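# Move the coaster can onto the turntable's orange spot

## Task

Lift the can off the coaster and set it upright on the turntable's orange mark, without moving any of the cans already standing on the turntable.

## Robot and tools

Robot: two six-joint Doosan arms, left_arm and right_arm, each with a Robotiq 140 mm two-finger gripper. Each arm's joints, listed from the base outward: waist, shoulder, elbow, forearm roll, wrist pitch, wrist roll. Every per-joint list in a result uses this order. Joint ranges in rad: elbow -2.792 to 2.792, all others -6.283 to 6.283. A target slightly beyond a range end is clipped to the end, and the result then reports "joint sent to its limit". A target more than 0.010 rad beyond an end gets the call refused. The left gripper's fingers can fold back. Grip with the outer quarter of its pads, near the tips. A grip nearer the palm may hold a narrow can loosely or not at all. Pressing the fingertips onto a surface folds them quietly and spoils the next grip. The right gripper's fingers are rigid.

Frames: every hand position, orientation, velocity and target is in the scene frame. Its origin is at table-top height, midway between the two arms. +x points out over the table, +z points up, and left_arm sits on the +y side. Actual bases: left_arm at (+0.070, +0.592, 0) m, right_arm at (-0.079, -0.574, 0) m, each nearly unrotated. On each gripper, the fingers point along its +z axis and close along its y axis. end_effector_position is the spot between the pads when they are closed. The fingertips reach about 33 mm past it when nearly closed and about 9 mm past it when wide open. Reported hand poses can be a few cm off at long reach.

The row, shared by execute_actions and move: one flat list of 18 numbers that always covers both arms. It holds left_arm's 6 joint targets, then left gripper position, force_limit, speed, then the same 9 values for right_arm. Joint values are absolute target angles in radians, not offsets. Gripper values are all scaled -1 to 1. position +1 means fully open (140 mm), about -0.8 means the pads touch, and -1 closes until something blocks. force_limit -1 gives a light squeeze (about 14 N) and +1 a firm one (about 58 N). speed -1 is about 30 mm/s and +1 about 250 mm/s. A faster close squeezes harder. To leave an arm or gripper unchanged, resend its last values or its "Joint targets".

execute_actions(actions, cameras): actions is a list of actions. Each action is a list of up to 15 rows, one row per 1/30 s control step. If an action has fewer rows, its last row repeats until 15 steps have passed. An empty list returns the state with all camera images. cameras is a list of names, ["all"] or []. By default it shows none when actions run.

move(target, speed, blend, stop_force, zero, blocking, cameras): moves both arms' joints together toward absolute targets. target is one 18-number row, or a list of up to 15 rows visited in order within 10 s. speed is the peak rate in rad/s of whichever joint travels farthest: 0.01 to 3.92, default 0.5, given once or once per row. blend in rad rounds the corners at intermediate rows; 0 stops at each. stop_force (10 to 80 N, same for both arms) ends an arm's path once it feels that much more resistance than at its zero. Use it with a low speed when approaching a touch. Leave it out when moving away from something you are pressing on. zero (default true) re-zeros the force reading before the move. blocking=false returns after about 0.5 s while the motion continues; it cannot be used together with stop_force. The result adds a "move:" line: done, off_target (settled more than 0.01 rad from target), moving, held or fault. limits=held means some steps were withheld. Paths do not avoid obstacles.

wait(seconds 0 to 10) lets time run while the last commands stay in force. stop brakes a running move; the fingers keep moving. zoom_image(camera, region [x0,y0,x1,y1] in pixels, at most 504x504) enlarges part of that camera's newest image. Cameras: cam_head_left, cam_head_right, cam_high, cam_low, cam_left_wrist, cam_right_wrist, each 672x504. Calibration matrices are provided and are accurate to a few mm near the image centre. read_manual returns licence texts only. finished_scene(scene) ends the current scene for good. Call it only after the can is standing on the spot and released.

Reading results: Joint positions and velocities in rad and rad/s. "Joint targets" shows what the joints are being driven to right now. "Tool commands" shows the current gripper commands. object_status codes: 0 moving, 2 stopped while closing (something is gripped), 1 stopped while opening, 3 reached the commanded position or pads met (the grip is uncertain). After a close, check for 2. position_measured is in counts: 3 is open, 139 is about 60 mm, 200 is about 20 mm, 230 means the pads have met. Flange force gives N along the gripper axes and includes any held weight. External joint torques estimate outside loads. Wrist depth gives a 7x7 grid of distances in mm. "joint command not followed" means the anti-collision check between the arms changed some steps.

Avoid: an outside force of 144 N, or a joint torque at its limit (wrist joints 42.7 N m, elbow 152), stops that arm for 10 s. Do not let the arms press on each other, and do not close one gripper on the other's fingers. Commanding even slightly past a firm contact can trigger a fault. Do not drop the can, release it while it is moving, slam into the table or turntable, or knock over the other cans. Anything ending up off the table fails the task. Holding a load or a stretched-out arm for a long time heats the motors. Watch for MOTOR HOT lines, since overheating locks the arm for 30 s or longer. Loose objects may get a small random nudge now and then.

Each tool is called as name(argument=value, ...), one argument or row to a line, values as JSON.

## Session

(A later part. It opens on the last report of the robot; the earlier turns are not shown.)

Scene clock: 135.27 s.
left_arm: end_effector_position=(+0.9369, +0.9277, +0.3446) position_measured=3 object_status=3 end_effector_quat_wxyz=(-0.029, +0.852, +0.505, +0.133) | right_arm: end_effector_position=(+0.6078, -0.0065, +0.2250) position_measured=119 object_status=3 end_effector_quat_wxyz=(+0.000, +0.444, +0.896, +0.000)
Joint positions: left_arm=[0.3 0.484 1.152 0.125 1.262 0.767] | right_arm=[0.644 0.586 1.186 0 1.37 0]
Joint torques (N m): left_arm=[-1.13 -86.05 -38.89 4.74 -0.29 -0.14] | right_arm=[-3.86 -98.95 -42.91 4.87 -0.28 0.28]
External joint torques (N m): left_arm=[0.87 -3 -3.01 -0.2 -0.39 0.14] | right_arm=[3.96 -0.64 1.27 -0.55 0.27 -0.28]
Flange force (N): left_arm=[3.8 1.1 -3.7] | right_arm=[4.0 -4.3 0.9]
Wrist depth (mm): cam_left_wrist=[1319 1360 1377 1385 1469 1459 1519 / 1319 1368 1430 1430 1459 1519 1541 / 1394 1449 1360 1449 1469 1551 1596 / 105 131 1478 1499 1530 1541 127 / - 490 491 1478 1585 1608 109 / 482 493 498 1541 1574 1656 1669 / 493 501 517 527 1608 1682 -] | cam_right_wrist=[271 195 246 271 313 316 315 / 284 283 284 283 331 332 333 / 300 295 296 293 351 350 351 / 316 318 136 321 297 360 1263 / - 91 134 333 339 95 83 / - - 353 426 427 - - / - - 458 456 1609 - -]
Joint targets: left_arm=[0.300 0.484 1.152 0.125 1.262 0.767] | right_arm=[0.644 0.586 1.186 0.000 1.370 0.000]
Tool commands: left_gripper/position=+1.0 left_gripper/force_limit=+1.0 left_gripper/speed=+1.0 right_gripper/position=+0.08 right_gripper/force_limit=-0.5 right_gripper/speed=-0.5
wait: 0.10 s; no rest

wait(
  seconds=2.94,
)

move(
  target=[0.3,0.484,1.152,0.125,1.262,0.767,1,1,1,0.644,0.6343,1.2972,0,1.2101,0,0.08,-0.5,-0.5],
  speed=0.4,
)

wait(
  seconds=0.88,
  cameras=["cam_right_wrist"],
)

execute_actions(
  actions=[
    [[0.3,0.484,1.152,0.125,1.262,0.767,1,1,1,0.644,0.6343,1.2972,0,1.2101,0,-1,-0.5,-0.5]],
    [[0.3,0.484,1.152,0.125,1.262,0.767,1,1,1,0.644,0.5857,1.1862,0,1.3697,0,-1,-0.5,-0.5]],
    [[0.3,0.484,1.152,0.125,1.262,0.767,1,1,1,0.644,0.5248,1.2835,0,1.3333,0,-1,-0.5,-0.5]],
  ],
  cameras=["cam_right_wrist","cam_high"],
)

wait(
  seconds=3.03,
  cameras=["cam_right_wrist"],
)

move(
  target=[0.3,0.484,1.152,0.125,1.262,0.767,1,1,1,0.644,0.5782,1.3915,0,1.1719,0,-1,-0.5,-0.5],
  speed=0.4,
)

move(
  target=[
    [0.3,0.484,1.152,0.125,1.262,0.767,1,1,1,0.644,0.5782,1.3915,0,1.1719,0,0.3,-0.5,0.5],
    [0.3,0.484,1.152,0.125,1.262,0.767,1,1,1,0.644,0.4714,1.1755,0,1.4947,0,0.3,-0.5,0.5],
  ],
  speed=0.6,
  cameras=["cam_right_wrist","cam_high"],
)

wait(
  seconds=1.4,
  cameras=["cam_right_wrist"],
)

wait(
  seconds=1.4,
  cameras=["cam_right_wrist"],
)

wait(
  seconds=1.4,
  cameras=["cam_right_wrist","cam_high"],
)

Scene clock: 139.53 s.
left_arm: end_effector_position=(+0.9369, +0.9277, +0.3446) position_measured=3 object_status=3 end_effector_quat_wxyz=(-0.029, +0.852, +0.505, +0.133) | right_arm: end_effector_position=(+0.6078, -0.0064, +0.2250) position_measured=119 object_status=3 end_effector_quat_wxyz=(+0.000, +0.444, +0.896, +0.000)
Joint positions: left_arm=[0.3 0.484 1.152 0.125 1.262 0.767] | right_arm=[0.644 0.586 1.186 0 1.37 0]
Joint torques (N m): left_arm=[-1.04 -85.85 -38.77 4.76 -0.24 -0.18] | right_arm=[-3.91 -98.55 -42.94 4.88 -0.26 0.23]
External joint torques (N m): left_arm=[0.8 -3.62 -3.32 -0.2 -0.45 0.19] | right_arm=[3.99 -0.93 1.35 -0.56 0.24 -0.23]
Flange force (N): left_arm=[3.7 0.9 -4.2] | right_arm=[4.0 -5.1 1.0]
Wrist depth (mm): cam_left_wrist=[1343 1327 1385 1394 1440 1469 1519 / 1368 1385 1412 1440 1412 1499 1488 / 1377 1403 1412 1541 1469 1541 1541 / 1385 131 1440 1519 1562 1530 127 / - 484 496 1530 1541 1596 109 / 481 493 501 1509 1608 1644 104 / 491 495 510 522 1632 1644 -] | cam_right_wrist=[272 272 269 272 315 317 313 / 285 285 283 283 332 329 331 / 297 297 299 300 353 352 352 / 321 319 160 317 364 362 1323 / - 91 134 337 342 95 88 / - - 352 424 428 - - / - - 455 457 1553 - -]
Joint targets: left_arm=[0.300 0.484 1.152 0.125 1.262 0.767] | right_arm=[0.644 0.586 1.186 0.000 1.370 0.000]
Tool commands: left_gripper/position=+1.0 left_gripper/force_limit=+1.0 left_gripper/speed=+1.0 right_gripper/position=+0.08 right_gripper/force_limit=-0.5 right_gripper/speed=-0.5
wait: 2.97 s; at rest from the start

Scene clock: 140.30 s.
left_arm: end_effector_position=(+0.9369, +0.9277, +0.3446) position_measured=3 object_status=3 end_effector_quat_wxyz=(-0.029, +0.852, +0.505, +0.133) | right_arm: end_effector_position=(+0.6079, -0.0064, +0.1221) position_measured=119 object_status=3 end_effector_quat_wxyz=(+0.000, +0.444, +0.896, +0.000)
Joint positions: left_arm=[0.3 0.484 1.152 0.125 1.262 0.767] | right_arm=[0.644 0.634 1.297 0 1.21 0]
Joint torques (N m): left_arm=[-1.63 -86.43 -39.03 4.79 -0.24 -0.1] | right_arm=[-4.01 -101.28 -41.03 4.7 -0.29 0.27]
External joint torques (N m): left_arm=[0.88 -2.26 -2.71 -0.28 -0.43 0.11] | right_arm=[4 -0.56 1.24 -0.57 0.28 -0.27]
Flange force (N): left_arm=[4.0 1.3 -2.9] | right_arm=[4.0 -3.9 0.4]
Wrist depth (mm): cam_left_wrist=[1327 1385 1368 1403 1459 1478 1499 / 1343 1385 1403 1449 1499 1541 1541 / 1360 1403 1412 1478 1530 1551 1596 / 1377 131 1440 1478 1551 1551 127 / - 488 493 1519 1551 1562 109 / 478 495 503 1574 1608 1669 1656 / 494 504 517 526 1608 1620 -] | cam_right_wrist=[179 180 178 178 223 225 226 / 190 188 189 187 232 236 236 / 198 199 200 199 203 249 249 / 207 212 161 213 194 260 265 / - 91 133 224 222 95 83 / - - 234 237 239 - - / - - 194 249 322 - -]
Joint targets: left_arm=[0.300 0.484 1.152 0.125 1.262 0.767] | right_arm=[0.644 0.634 1.297 0.000 1.210 0.000]
move: done

Scene clock: 141.20 s.
left_arm: end_effector_position=(+0.9369, +0.9277, +0.3446) position_measured=3 object_status=3 end_effector_quat_wxyz=(-0.029, +0.852, +0.505, +0.133) | right_arm: end_effector_position=(+0.6078, -0.0064, +0.1221) position_measured=119 object_status=3 end_effector_quat_wxyz=(+0.000, +0.444, +0.896, +0.000)
Joint positions: left_arm=[0.3 0.484 1.152 0.125 1.262 0.767] | right_arm=[0.644 0.634 1.297 0 1.21 0]
Joint torques (N m): left_arm=[-1.43 -86.02 -38.91 4.8 -0.26 -0.17] | right_arm=[-5.24 -100.75 -40.83 4.32 -0.2 0.23]
External joint torques (N m): left_arm=[1.36 -3.34 -3.06 -0.25 -0.41 0.17] | right_arm=[5.16 -1 1.13 -0.21 0.19 -0.23]
Flange force (N): left_arm=[3.9 0.3 -3.8] | right_arm=[5.4 -4.4 0.1]
Wrist depth (mm): cam_left_wrist=[1288 1360 1412 1412 1421 1541 1488 / 1385 1403 1430 1430 1449 1530 1574 / 1394 1385 1421 1440 1530 1530 1574 / 1368 131 1440 1499 1509 1541 127 / - 491 495 1488 1478 1585 109 / 490 492 498 1562 1632 1656 1695 / 494 500 515 527 1620 1682 -] | cam_right_wrist=[181 179 179 177 222 225 223 / 189 189 189 188 232 236 237 / 198 199 199 196 201 250 250 / 208 212 160 143 149 258 264 / - 91 132 125 - 95 83 / - - 133 241 247 - - / - - 252 250 325 - -]
Joint targets: left_arm=[0.300 0.484 1.152 0.125 1.262 0.767] | right_arm=[0.644 0.634 1.297 0.000 1.210 0.000]
Tool commands: left_gripper/position=+1.0 left_gripper/force_limit=+1.0 left_gripper/speed=+1.0 right_gripper/position=+0.08 right_gripper/force_limit=-0.5 right_gripper/speed=-0.5
wait: 0.90 s; at rest by 0.17 s
camera_calibration:
cam_right_wrist: T_world_to_cam=[[0.796683, 0.604163, -0.0168522, -0.46708], [0.57499, -0.749032, 0.329147, -0.39093], [0.186235, -0.271915, -0.944128, 0.143767], [0, 0, 0, 1]] pos_world=[0.570121, 0.0284651, 0.256537]
Images, in order (width x height): cam_right_wrist 672x504.

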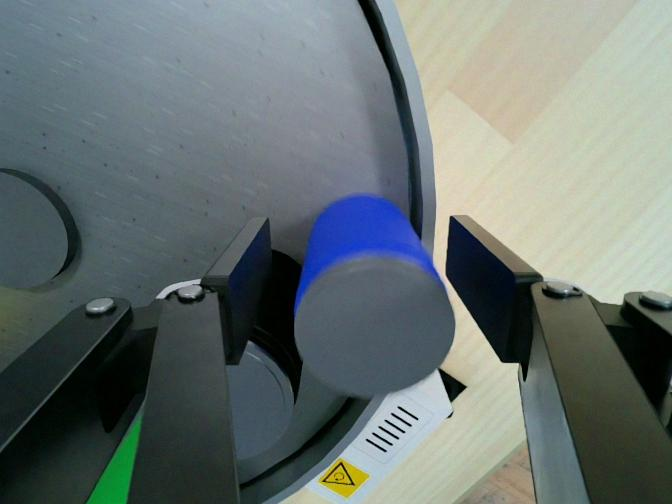

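Scene clock: 142.90 s.
left_arm: end_effector_position=(+0.9369, +0.9277, +0.3446) position_measured=3 object_status=3 end_effector_quat_wxyz=(-0.029, +0.852, +0.505, +0.133) | right_arm: end_effector_position=(+0.5788, -0.0286, +0.2250) position_measured=232 object_status=3 end_effector_quat_wxyz=(+0.000, +0.444, +0.896, +0.000)
Joint positions: left_arm=[0.3 0.484 1.152 0.125 1.262 0.767] | right_arm=[0.644 0.525 1.283 0 1.333 0]
Joint torques (N m): left_arm=[-1.27 -85.94 -39.04 4.78 -0.3 -0.15] | right_arm=[-3.95 -93 -42.55 4.84 -0.24 0.27]
External joint torques (N m): left_arm=[1.19 -3.89 -3.06 -0.22 -0.37 0.15] | right_arm=[3.9 -0.71 1.3 -0.55 0.23 -0.27]
External joint torques at the end of the 1st action: left_arm=[1.6 -3.85 -3.36 -0.25 -0.41 0.13] | right_arm=[3.72 -0.82 1.16 -0.48 0.24 -0.29]
External joint torques at the end of the 2nd action: left_arm=[1.37 -3.22 -3.03 -0.23 -0.42 0.16] | right_arm=[4 -0.52 1.27 -0.54 0.27 -0.25]
Flange force (N): left_arm=[3.1 -0.1 -4.2] | right_arm=[4.1 -4.3 0.9]
Flange force at the end of the 1st action (N): left_arm=[4.2 0.1 -4.3] | right_arm=[3.7 -4.1 0.2]
Flange force at the end of the 2nd action (N): left_arm=[4.0 0.4 -3.7] | right_arm=[4.0 -4.1 1.0]
Wrist depth (mm): cam_left_wrist=[1335 1311 1403 1368 1430 1421 1541 / 1351 1368 1377 1459 1459 1541 1530 / 1394 1421 1449 1459 1509 1562 1562 / 1377 131 1412 1499 1519 1551 127 / - 487 496 1478 1562 1585 109 / 482 491 497 517 - 1656 1656 / 494 500 511 525 1669 1669 -] | cam_right_wrist=[271 270 195 264 308 314 312 / 285 284 283 - 289 333 330 / 301 297 301 303 303 349 348 / 319 318 318 151 316 372 371 / 301 - 85 84 83 388 1389 / - - 75 66 - - 68 / - - - - - - -]
Joint targets: left_arm=[0.300 0.484 1.152 0.125 1.262 0.767] | right_arm=[0.644 0.525 1.284 0.000 1.333 0.000]
Step readings (joint positions of left_arm | right_arm; steps 1 to 15: 1st action; 16 to 30: 2nd action; 31 to 45: 3rd action):
0: [0.300 0.484 1.152 0.125 1.262 0.767] | [0.644 0.634 1.297 0.000 1.210 0.000]
1: [0.300 0.484 1.152 0.125 1.262 0.767] | [0.644 0.634 1.297 0.000 1.210 0.000]
2: [0.300 0.484 1.152 0.125 1.262 0.767] | [0.644 0.634 1.297 0.000 1.210 0.000]
4: [0.300 0.484 1.152 0.125 1.262 0.767] | [0.644 0.634 1.297 0.000 1.210 0.000]
8: [0.300 0.484 1.152 0.125 1.262 0.767] | [0.644 0.634 1.297 0.000 1.210 0.000]
15: [0.300 0.484 1.152 0.125 1.262 0.767] | [0.644 0.634 1.297 0.000 1.210 0.000]
16: [0.300 0.484 1.152 0.125 1.262 0.767] | [0.644 0.634 1.297 0.000 1.210 0.000]
17: [0.300 0.484 1.152 0.125 1.262 0.767] | [0.644 0.633 1.296 0.000 1.212 0.000]
19: [0.300 0.484 1.152 0.125 1.262 0.767] | [0.644 0.620 1.263 0.000 1.261 0.000]
23: [0.300 0.484 1.152 0.125 1.262 0.767] | [0.644 0.585 1.187 0.000 1.368 0.000]
30: [0.300 0.484 1.152 0.125 1.262 0.767] | [0.644 0.586 1.186 0.000 1.370 0.000]
31: [0.300 0.484 1.152 0.125 1.262 0.767] | [0.644 0.586 1.186 0.000 1.370 0.000]
32: [0.300 0.484 1.152 0.125 1.262 0.767] | [0.644 0.584 1.188 0.000 1.369 0.000]
34: [0.300 0.484 1.152 0.125 1.262 0.767] | [0.644 0.561 1.227 0.000 1.355 0.000]
38: [0.300 0.484 1.152 0.125 1.262 0.767] | [0.644 0.525 1.283 0.000 1.334 0.000]
45: [0.300 0.484 1.152 0.125 1.262 0.767] | [0.644 0.525 1.283 0.000 1.333 0.000]
camera_calibration:
cam_right_wrist: T_world_to_cam=[[0.79668, 0.604167, -0.0168349, -0.428895], [0.574958, -0.748988, 0.329303, -0.424718], [0.186345, -0.272028, -0.944074, 0.240232], [0, 0, 0, 1]] pos_world=[0.541121, 0.00636527, 0.359437]
Images, in order (width x height): cam_high 672x504, cam_right_wrist 672x504.

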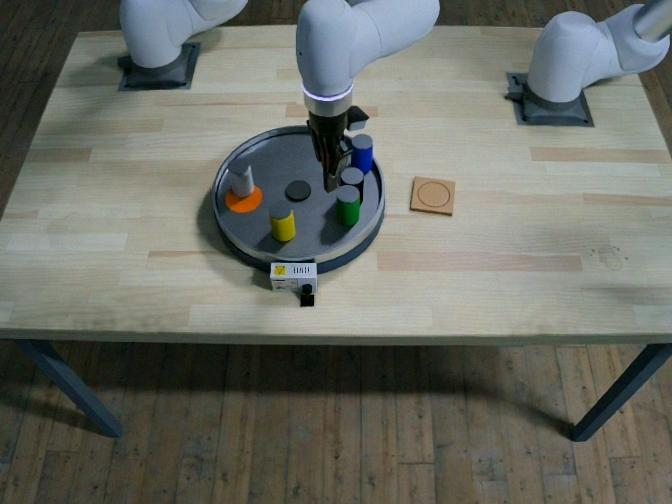

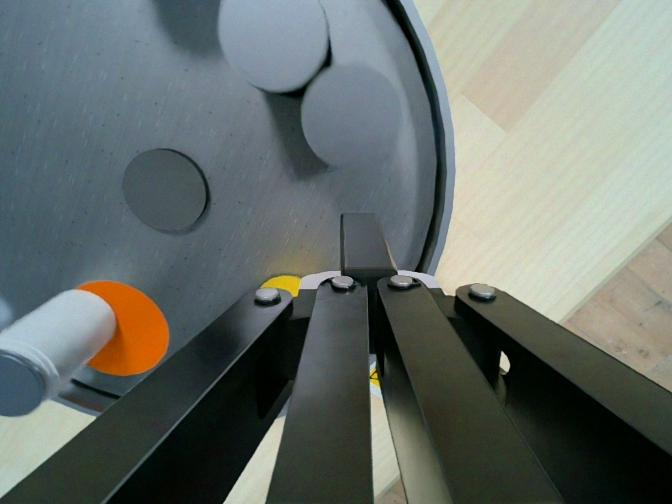

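Scene clock: 145.93 s.
left_arm: end_effector_position=(+0.9369, +0.9277, +0.3446) position_measured=3 object_status=3 end_effector_quat_wxyz=(-0.029, +0.852, +0.505, +0.133) | right_arm: end_effector_position=(+0.5788, -0.0286, +0.2250) position_measured=232 object_status=3 end_effector_quat_wxyz=(+0.000, +0.444, +0.896, +0.000)
Joint positions: left_arm=[0.3 0.484 1.152 0.125 1.262 0.767] | right_arm=[0.644 0.525 1.284 0 1.333 0]
Joint torques (N m): left_arm=[-1.24 -85.93 -38.97 4.8 -0.31 -0.13] | right_arm=[-3.87 -92.81 -42.59 4.85 -0.24 0.29]
External joint torques (N m): left_arm=[1.37 -3.92 -3.16 -0.23 -0.37 0.13] | right_arm=[3.99 -0.92 1.33 -0.56 0.23 -0.29]
Flange force (N): left_arm=[3.4 -0.1 -4.3] | right_arm=[4.1 -4.7 0.9]
Wrist depth (mm): cam_left_wrist=[1304 1377 1368 1385 1459 1469 1541 / 1327 1360 1394 1440 1430 1530 1541 / 1377 1421 1412 1430 1541 1519 1574 / 1368 130 1459 1478 1499 1551 127 / - 484 494 1519 1574 1608 109 / 487 490 501 1574 1551 1585 104 / 494 496 509 531 1682 1695 -] | cam_right_wrist=[271 269 268 197 308 316 315 / 285 284 284 202 286 331 332 / 301 296 301 299 305 352 348 / 321 319 318 151 319 372 373 / 337 335 85 84 83 384 1372 / - - 75 66 - - 69 / - - - - - - -]
Joint targets: left_arm=[0.300 0.484 1.152 0.125 1.262 0.767] | right_arm=[0.644 0.525 1.284 0.000 1.333 0.000]
Tool commands: left_gripper/position=+1.0 left_gripper/force_limit=+1.0 left_gripper/speed=+1.0 right_gripper/position=-1.0 right_gripper/force_limit=-0.5 right_gripper/speed=-0.5
wait: 3.03 s; at rest by 0.17 s
camera_calibration:
cam_right_wrist: T_world_to_cam=[[0.796648, 0.604206, -0.0169366, -0.428841], [0.575033, -0.748955, 0.329248, -0.424739], [0.186249, -0.272034, -0.944092, 0.24029], [0, 0, 0, 1]] pos_world=[0.541121, 0.00636534, 0.359437]
Images, in order (width x height): cam_right_wrist 672x504.

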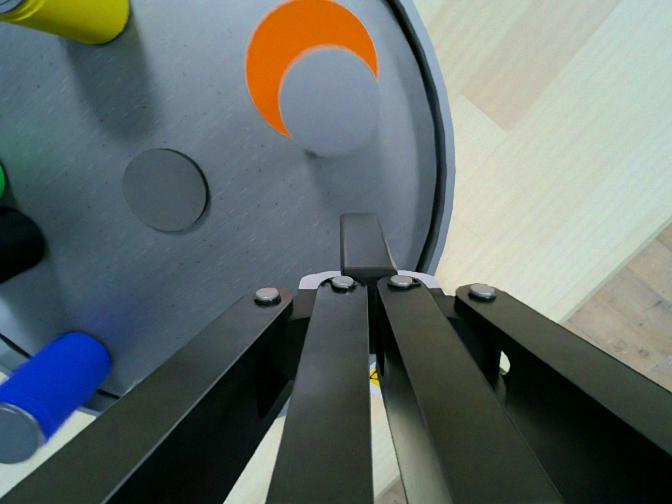

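Scene clock: 146.70 s.
left_arm: end_effector_position=(+0.9369, +0.9277, +0.3446) position_measured=3 object_status=3 end_effector_quat_wxyz=(-0.029, +0.852, +0.505, +0.133) | right_arm: end_effector_position=(+0.5788, -0.0285, +0.1221) position_measured=232 object_status=3 end_effector_quat_wxyz=(+0.000, +0.444, +0.896, +0.000)
Joint positions: left_arm=[0.3 0.484 1.152 0.125 1.262 0.767] | right_arm=[0.644 0.578 1.391 0 1.172 0]
Joint torques (N m): left_arm=[-0.84 -85.84 -38.94 4.83 -0.18 -0.15] | right_arm=[-3.97 -95.71 -40.33 4.6 -0.26 0.32]
External joint torques (N m): left_arm=[1.36 -4.11 -3.26 -0.25 -0.5 0.15] | right_arm=[3.97 -0.75 1.11 -0.54 0.25 -0.32]
Flange force (N): left_arm=[3.3 -0.3 -4.3] | right_arm=[4.1 -3.7 0.1]
Wrist depth (mm): cam_left_wrist=[1319 1360 1368 1421 1459 1499 1551 / 1351 1394 1440 1488 1488 1499 1530 / 1377 1360 1449 1440 1469 1562 1632 / 1421 131 1449 1509 1509 1551 127 / - 483 495 1585 1608 1585 109 / 483 490 506 1541 1608 1644 1644 / 492 498 516 531 1608 1620 -] | cam_right_wrist=[179 182 178 178 179 221 223 / 190 188 188 188 188 234 236 / 195 198 200 199 198 244 250 / 204 209 212 206 208 262 266 / 226 222 84 84 83 275 280 / - - 75 66 - - 69 / - - - - - - -]
Joint targets: left_arm=[0.300 0.484 1.152 0.125 1.262 0.767] | right_arm=[0.644 0.578 1.391 0.000 1.172 0.000]
move: done

Scene clock: 148.43 s.
left_arm: end_effector_position=(+0.9369, +0.9277, +0.3446) position_measured=3 object_status=3 end_effector_quat_wxyz=(-0.029, +0.852, +0.505, +0.133) | right_arm: end_effector_position=(+0.5668, -0.0377, +0.3298) position_measured=91 object_status=3 end_effector_quat_wxyz=(+0.000, +0.444, +0.896, +0.000)
Joint positions: left_arm=[0.3 0.484 1.152 0.125 1.262 0.767] | right_arm=[0.644 0.471 1.176 0 1.495 0]
Joint torques (N m): left_arm=[-1.23 -86.28 -38.9 4.82 -0.2 -0.15] | right_arm=[-3.93 -89.2 -43.33 4.96 -0.25 0.27]
External joint torques (N m): left_arm=[1.54 -3.82 -3.32 -0.23 -0.47 0.16] | right_arm=[3.86 -0.52 1.13 -0.59 0.25 -0.27]
Flange force (N): left_arm=[4.0 0.0 -4.2] | right_arm=[4.1 -3.6 1.3]
Wrist depth (mm): cam_left_wrist=[1281 1351 1368 1412 1394 1469 1551 / 1343 1377 1377 1421 1469 1469 1530 / 1335 1412 1449 1459 1469 1562 1509 / 1368 131 1478 1519 1519 1551 127 / - 487 493 1530 1551 1585 109 / 484 490 503 1551 1608 1632 1620 / 492 500 516 527 1632 1669 -] | cam_right_wrist=[360 361 361 360 401 401 404 / 308 378 378 378 382 430 424 / 404 404 398 399 449 454 453 / 426 420 416 415 417 147 1433 / - 91 450 443 521 115 88 / - - 547 543 1656 - - / - - 581 592 1733 - -]
Joint targets: left_arm=[0.300 0.484 1.152 0.125 1.262 0.767] | right_arm=[0.644 0.471 1.175 0.000 1.495 0.000]
move: done
camera_calibration:
cam_right_wrist: T_world_to_cam=[[0.796663, 0.604185, -0.0170109, -0.411921], [0.57505, -0.748979, 0.329162, -0.459204], [0.186134, -0.272014, -0.94412, 0.339037], [0, 0, 0, 1]] pos_world=[0.529121, -0.00283472, 0.464237]
Images, in order (width x height): cam_high 672x504, cam_right_wrist 672x504.

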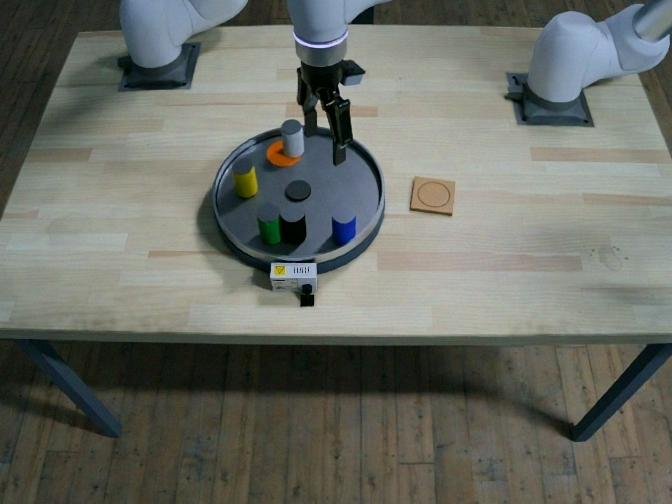

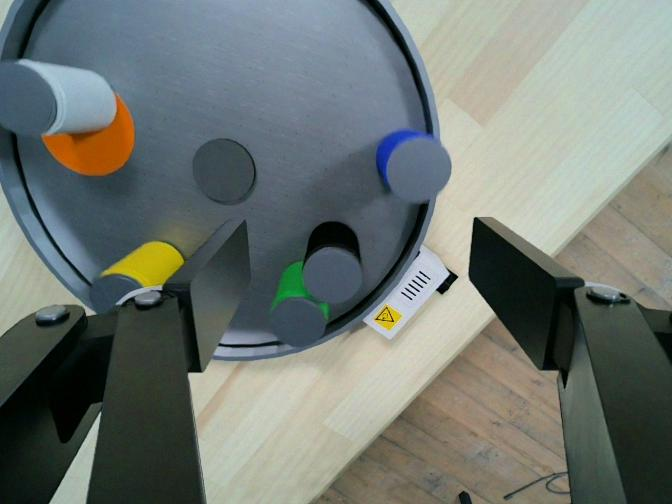

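Scene clock: 149.83 s.
left_arm: end_effector_position=(+0.9369, +0.9277, +0.3446) position_measured=3 object_status=3 end_effector_quat_wxyz=(-0.029, +0.852, +0.505, +0.133) | right_arm: end_effector_position=(+0.5668, -0.0377, +0.3299) position_measured=91 object_status=3 end_effector_quat_wxyz=(+0.000, +0.444, +0.896, +0.000)
Joint positions: left_arm=[0.3 0.484 1.152 0.125 1.262 0.767] | right_arm=[0.644 0.471 1.175 0 1.495 0]
Joint torques (N m): left_arm=[-1.45 -86.27 -38.98 4.8 -0.24 -0.14] | right_arm=[-3.76 -89.25 -43.63 4.98 -0.25 0.25]
External joint torques (N m): left_arm=[1.81 -3.32 -3.06 -0.23 -0.43 0.14] | right_arm=[3.78 -0.67 1.3 -0.59 0.25 -0.25]
Flange force (N): left_arm=[4.2 -0.1 -3.7] | right_arm=[4.0 -4.4 1.6]
Wrist depth (mm): cam_left_wrist=[1327 1311 1412 1412 1385 1440 1519 / 1319 1385 1403 1440 1449 1519 1499 / 1327 1430 1430 1440 1488 1541 1574 / 1360 131 1449 1530 1656 153 127 / - 485 493 1551 1585 1620 109 / 483 493 508 1574 1574 1499 1644 / 491 501 514 525 1585 1669 -] | cam_right_wrist=[362 361 362 358 404 406 406 / 381 382 382 373 413 428 426 / 402 406 394 404 413 453 453 / 422 416 376 421 414 147 1406 / - 91 452 450 509 115 88 / - - 551 544 1575 - - / - - 585 601 1681 - -]
Joint targets: left_arm=[0.300 0.484 1.152 0.125 1.262 0.767] | right_arm=[0.644 0.471 1.175 0.000 1.495 0.000]
Tool commands: left_gripper/position=+1.0 left_gripper/force_limit=+1.0 left_gripper/speed=+1.0 right_gripper/position=+0.3 right_gripper/force_limit=-0.5 right_gripper/speed=+0.5
wait: 1.40 s; at rest by 0.17 s
camera_calibration:
cam_right_wrist: T_world_to_cam=[[0.796648, 0.604206, -0.0169366, -0.412088], [0.575033, -0.748955, 0.329248, -0.459216], [0.186249, -0.272034, -0.944092, 0.338972], [0, 0, 0, 1]] pos_world=[0.529221, -0.00273466, 0.464237]
Images, in order (width x height): cam_right_wrist 672x504.

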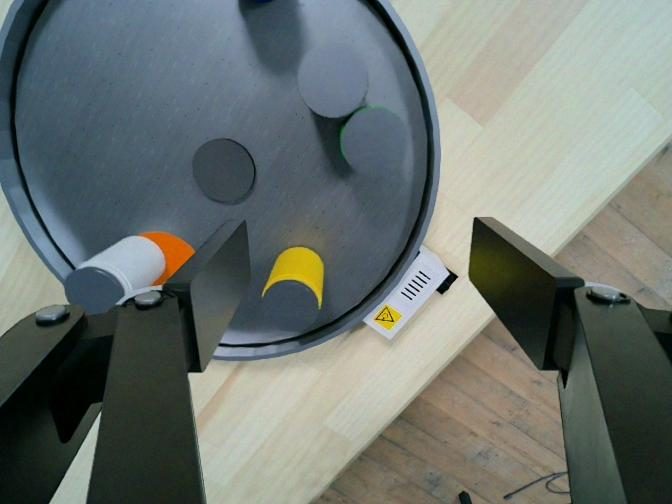

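Scene clock: 151.23 s.
left_arm: end_effector_position=(+0.9369, +0.9277, +0.3446) position_measured=3 object_status=3 end_effector_quat_wxyz=(-0.029, +0.852, +0.505, +0.133) | right_arm: end_effector_position=(+0.5668, -0.0377, +0.3299) position_measured=91 object_status=3 end_effector_quat_wxyz=(+0.000, +0.444, +0.896, +0.000)
Joint positions: left_arm=[0.3 0.484 1.152 0.125 1.262 0.767] | right_arm=[0.644 0.471 1.175 0 1.495 0]
Joint torques (N m): left_arm=[-1.11 -86.12 -38.96 4.78 -0.28 -0.17] | right_arm=[-4.16 -89.02 -43.68 4.95 -0.26 0.28]
External joint torques (N m): left_arm=[1.21 -3.01 -2.96 -0.23 -0.4 0.18] | right_arm=[4.26 -0.85 1.36 -0.56 0.25 -0.28]
Flange force (N): left_arm=[4.0 0.6 -3.6] | right_arm=[4.6 -4.8 1.6]
Wrist depth (mm): cam_left_wrist=[1319 1412 1394 1430 1421 1499 1562 / 1343 1368 1385 1440 1440 1499 1632 / 1360 1403 1449 1459 1499 1541 1562 / 1343 130 1430 1478 1530 1509 127 / - 485 492 1541 1574 1562 109 / 484 493 501 1574 1620 1669 1669 / 495 497 516 525 1656 1669 -] | cam_right_wrist=[353 329 362 360 404 404 408 / 384 380 378 377 388 429 429 / 404 404 396 399 410 449 455 / 424 424 392 417 415 147 1424 / - 91 362 445 511 116 88 / - - 552 545 1656 - - / - - 590 598 1747 - -]
Joint targets: left_arm=[0.300 0.484 1.152 0.125 1.262 0.767] | right_arm=[0.644 0.471 1.175 0.000 1.495 0.000]
Tool commands: left_gripper/position=+1.0 left_gripper/force_limit=+1.0 left_gripper/speed=+1.0 right_gripper/position=+0.3 right_gripper/force_limit=-0.5 right_gripper/speed=+0.5
wait: 1.40 s; at rest by 0.17 s
camera_calibration:
cam_right_wrist: T_world_to_cam=[[0.796648, 0.604206, -0.0169366, -0.412088], [0.575033, -0.748955, 0.329248, -0.459216], [0.186249, -0.272034, -0.944092, 0.338972], [0, 0, 0, 1]] pos_world=[0.529221, -0.00273466, 0.464237]
Images, in order (width x height): cam_right_wrist 672x504.

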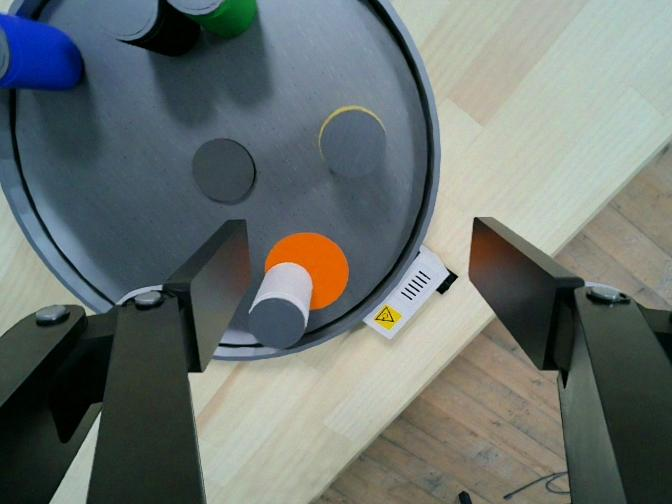

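Scene clock: 152.63 s.
left_arm: end_effector_position=(+0.9369, +0.9277, +0.3446) position_measured=3 object_status=3 end_effector_quat_wxyz=(-0.029, +0.852, +0.505, +0.133) | right_arm: end_effector_position=(+0.5668, -0.0377, +0.3299) position_measured=91 object_status=3 end_effector_quat_wxyz=(+0.000, +0.444, +0.896, +0.000)
Joint positions: left_arm=[0.3 0.484 1.152 0.125 1.262 0.767] | right_arm=[0.644 0.471 1.175 0 1.495 0]
Joint torques (N m): left_arm=[-1.42 -86.31 -38.9 4.76 -0.23 -0.11] | right_arm=[-4.03 -89.02 -43.62 4.94 -0.23 0.29]
External joint torques (N m): left_arm=[1.77 -3.15 -3.05 -0.2 -0.45 0.11] | right_arm=[4.04 -0.78 1.33 -0.55 0.22 -0.29]
Flange force (N): left_arm=[4.4 0.2 -3.6] | right_arm=[4.3 -4.6 1.6]
Wrist depth (mm): cam_left_wrist=[1327 1327 1343 1394 1430 1469 1519 / 1360 1351 1459 1440 1449 1519 1574 / 1394 1412 1440 1469 1449 1530 1585 / 1368 131 1469 1541 1551 1541 127 / - 485 500 1509 1574 1608 109 / 482 490 501 1530 1644 1596 1682 / 492 498 517 526 1644 1762 -] | cam_right_wrist=[362 363 358 360 399 404 410 / 333 378 384 382 419 432 425 / 345 405 398 397 411 453 457 / 417 420 416 428 426 147 1406 / - 91 444 452 511 115 88 / - - 556 551 1632 - - / - - 590 599 1669 - -]
Joint targets: left_arm=[0.300 0.484 1.152 0.125 1.262 0.767] | right_arm=[0.644 0.471 1.175 0.000 1.495 0.000]
Tool commands: left_gripper/position=+1.0 left_gripper/force_limit=+1.0 left_gripper/speed=+1.0 right_gripper/position=+0.3 right_gripper/force_limit=-0.5 right_gripper/speed=+0.5
wait: 1.40 s; at rest by 0.17 s
camera_calibration:
cam_right_wrist: T_world_to_cam=[[0.796648, 0.604206, -0.0169366, -0.412088], [0.575033, -0.748955, 0.329248, -0.459216], [0.186249, -0.272034, -0.944092, 0.338972], [0, 0, 0, 1]] pos_world=[0.529221, -0.00273466, 0.464237]
Images, in order (width x height): cam_high 672x504, cam_right_wrist 672x504.

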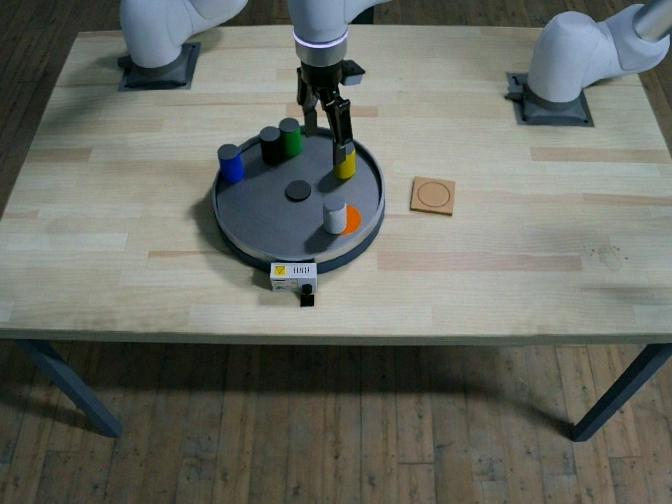

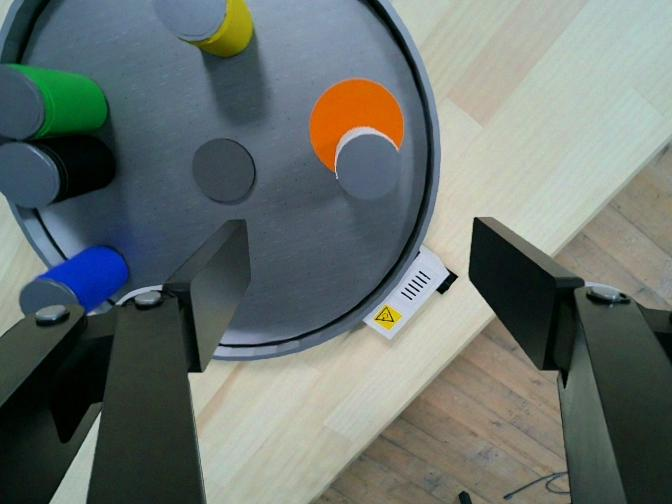

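move(
  target=[0.3,0.484,1.152,0.125,1.262,1.067,1,1,1,0.644,0.5857,1.1862,0,1.3697,0,0.08,-0.5,-0.5],
  speed=0.3,
)

move(
  target=[0.3,0.484,1.152,0.125,1.262,0.767,1,1,1,0.644,0.5857,1.1862,0,1.3697,0,0.08,-0.5,-0.5],
  speed=0.1,
  blocking=false,
)

wait(
  seconds=10,
)

Scene clock: 156.70 s.
left_arm: end_effector_position=(+0.9369, +0.9277, +0.3446) position_measured=3 object_status=3 end_effector_quat_wxyz=(-0.048, +0.918, +0.372, +0.127) | right_arm: end_effector_position=(+0.6078, -0.0065, +0.2249) position_measured=119 object_status=3 end_effector_quat_wxyz=(+0.000, +0.444, +0.896, +0.000)
Joint positions: left_arm=[0.3 0.484 1.152 0.125 1.262 1.067] | right_arm=[0.644 0.586 1.186 0 1.37 0]
Joint torques (N m): left_arm=[-1.23 -86.36 -38.95 4.76 -0.28 -0.14] | right_arm=[-4 -98.74 -42.98 4.89 -0.23 0.27]
External joint torques (N m): left_arm=[1.68 -2.9 -3.02 -0.2 -0.41 0.14] | right_arm=[3.78 -0.74 1.36 -0.59 0.22 -0.27]
Flange force (N): left_arm=[4.5 -0.9 -3.5] | right_arm=[3.8 -4.8 1.1]
Wrist depth (mm): cam_left_wrist=[1385 1385 1394 1421 1440 1412 1421 / 1311 1394 1412 1430 1403 1449 1421 / 1449 1478 1459 1449 1459 1449 1478 / 1488 131 1499 1509 1620 1499 127 / - 1478 1499 896 1574 1499 109 / 1509 1551 517 511 1519 1562 1488 / - 517 514 520 525 1620 -] | cam_right_wrist=[271 270 267 272 313 317 316 / 284 284 - 284 332 332 331 / 298 295 300 294 353 349 350 / 317 320 136 323 365 360 1308 / - 91 134 336 369 95 88 / - - 353 426 424 - - / - - 462 455 1532 - -]
Joint targets: left_arm=[0.300 0.484 1.152 0.125 1.262 1.067] | right_arm=[0.644 0.586 1.186 0.000 1.370 0.000]
move: done

Scene clock: 157.20 s.
left_arm: end_effector_position=(+0.9369, +0.9277, +0.3446) position_measured=3 object_status=3 end_effector_quat_wxyz=(-0.045, +0.910, +0.391, +0.128) end_effector_velocity=(+0.001, -0.001, +0.001) end_effector_angular_velocity=(-0.021, -0.020, +0.095) | right_arm: end_effector_position=(+0.6078, -0.0064, +0.2250) position_measured=119 object_status=3 end_effector_quat_wxyz=(+0.000, +0.444, +0.896, +0.000)
Joint positions: left_arm=[0.3 0.484 1.152 0.125 1.262 1.025] | right_arm=[0.644 0.586 1.186 0 1.37 0]
Joint velocities: left_arm=[-0.001 0 -0.001 -0.002 0 -0.099] | right_arm=[within noise]
Joint torques (N m): left_arm=[-1.3 -85.93 -38.84 4.77 -0.29 0.11] | right_arm=[-3.9 -98.83 -43 4.91 -0.27 0.28]
External joint torques (N m): left_arm=[1.56 -3.94 -3.32 -0.19 -0.39 -0.11] | right_arm=[3.94 -0.58 1.44 -0.6 0.26 -0.28]
Flange force (N): left_arm=[3.6 -0.8 -4.3] | right_arm=[3.9 -4.7 1.2]
Wrist depth (mm): cam_left_wrist=[1368 1421 1377 1421 1403 1430 1440 / 1430 1403 1440 1469 1430 1440 1469 / 1440 1430 1430 1430 1478 1519 1469 / 1459 131 1449 1478 1509 1509 127 / - 1499 1509 941 1478 1488 109 / 1551 1488 506 514 1499 1551 1519 / 1519 511 515 523 518 1596 -] | cam_right_wrist=[269 266 214 268 316 315 314 / 284 285 - 283 333 333 330 / 299 299 301 299 350 350 349 / 320 319 161 319 297 364 1315 / - 91 133 336 370 95 88 / - - 345 427 424 - - / - - 458 454 1586 - -]
Joint targets: left_arm=[0.300 0.484 1.152 0.125 1.262 1.018] | right_arm=[0.644 0.586 1.186 0.000 1.370 0.000]
Tool commands: left_gripper/position=+1.0 left_gripper/force_limit=+1.0 left_gripper/speed=+1.0 right_gripper/position=+0.08 right_gripper/force_limit=-0.5 right_gripper/speed=-0.5
move: running; left_arm: the wrist roll is farthest, 0.258 rad from its target

Scene clock: 160.00 s.
left_arm: end_effector_position=(+0.9369, +0.9277, +0.3446) position_measured=3 object_status=3 end_effector_quat_wxyz=(-0.029, +0.852, +0.505, +0.133) | right_arm: end_effector_position=(+0.6078, -0.0064, +0.2250) position_measured=119 object_status=3 end_effector_quat_wxyz=(+0.000, +0.444, +0.896, +0.000)
Joint positions: left_arm=[0.3 0.484 1.152 0.125 1.262 0.767] | right_arm=[0.644 0.586 1.186 0 1.37 0]
Joint torques (N m): left_arm=[-1.43 -86.03 -38.88 4.79 -0.21 -0.11] | right_arm=[-3.85 -98.86 -42.96 4.91 -0.24 0.26]
External joint torques (N m): left_arm=[1.98 -3.11 -2.98 -0.23 -0.46 0.11] | right_arm=[3.72 -0.64 1.33 -0.59 0.23 -0.26]
Flange force (N): left_arm=[4.4 -0.1 -3.4] | right_arm=[3.7 -4.5 1.1]
Wrist depth (mm): cam_left_wrist=[1296 1319 1377 1430 1421 1478 1541 / 1327 1385 1412 1469 1459 1459 1632 / 1377 1403 1440 1469 1530 1541 1551 / 1385 131 1430 1478 1530 1509 127 / - 488 491 1530 1530 1596 109 / 486 490 504 1530 1585 1656 1682 / 493 501 510 526 1632 1669 -] | cam_right_wrist=[270 268 270 270 314 314 313 / 286 284 203 281 329 332 330 / 296 297 302 299 351 352 350 / 320 317 160 320 364 364 1293 / - 91 134 336 370 95 88 / - - 351 426 420 - - / - - 455 452 1597 - -]
Joint targets: left_arm=[0.300 0.484 1.152 0.125 1.262 0.767] | right_arm=[0.644 0.586 1.186 0.000 1.370 0.000]
Tool commands: left_gripper/position=+1.0 left_gripper/force_limit=+1.0 left_gripper/speed=+1.0 right_gripper/position=+0.08 right_gripper/force_limit=-0.5 right_gripper/speed=-0.5
earlier move: done
wait: 2.80 of 10 s (the move ended)

move(
  target=[0.3,0.484,1.152,0.125,1.262,1.267,1,1,1,0.644,0.5857,1.1862,0,1.3697,0,0.08,-0.5,-0.5],
  speed=0.1,
  blocking=false,
)

Scene clock: 162.67 s.
left_arm: end_effector_position=(+0.9369, +0.9277, +0.3446) position_measured=3 object_status=3 end_effector_quat_wxyz=(-0.031, +0.863, +0.487, +0.132) end_effector_velocity=(+0.000, +0.001, +0.000) end_effector_angular_velocity=(+0.021, +0.018, -0.095) | right_arm: end_effector_position=(+0.6078, -0.0064, +0.2250) position_measured=119 object_status=3 end_effector_quat_wxyz=(+0.000, +0.444, +0.896, +0.000)
Joint positions: left_arm=[0.3 0.484 1.152 0.125 1.262 0.809] | right_arm=[0.644 0.586 1.186 0 1.37 0]
Joint velocities: left_arm=[0.001 0 0 0.001 -0.001 0.1] | right_arm=[within noise]
Joint torques (N m): left_arm=[-1.32 -86.28 -38.78 4.86 -0.28 -0.03] | right_arm=[-3.89 -98.6 -42.96 4.88 -0.22 0.26]
External joint torques (N m): left_arm=[1.17 -3.61 -3.42 -0.29 -0.4 0.03] | right_arm=[4.07 -0.95 1.36 -0.55 0.22 -0.26]
Flange force (N): left_arm=[4.2 0.8 -4.3] | right_arm=[4.1 -5.1 1.0]
Wrist depth (mm): cam_left_wrist=[1311 1360 1377 1394 1430 1530 1551 / 1335 1368 1421 1412 1551 1530 1530 / 1385 1296 1459 1459 1488 1541 1585 / 1368 130 1488 1478 1509 152 127 / - 492 494 1551 1430 1585 109 / 490 493 502 1509 1551 1735 1620 / 497 501 514 527 1644 1632 -] | cam_right_wrist=[271 270 268 272 314 315 313 / 284 286 284 284 332 330 330 / 298 298 299 - 351 351 349 / 319 319 160 319 361 361 1293 / - 91 116 332 344 95 88 / - - 343 428 423 - - / - - 451 456 1586 - -]
Joint targets: left_arm=[0.300 0.484 1.152 0.125 1.262 0.816] | right_arm=[0.644 0.586 1.186 0.000 1.370 0.000]
Tool commands: left_gripper/position=+1.0 left_gripper/force_limit=+1.0 left_gripper/speed=+1.0 right_gripper/position=+0.08 right_gripper/force_limit=-0.5 right_gripper/speed=-0.5
move: running; left_arm: the wrist roll is farthest, 0.458 rad from its target


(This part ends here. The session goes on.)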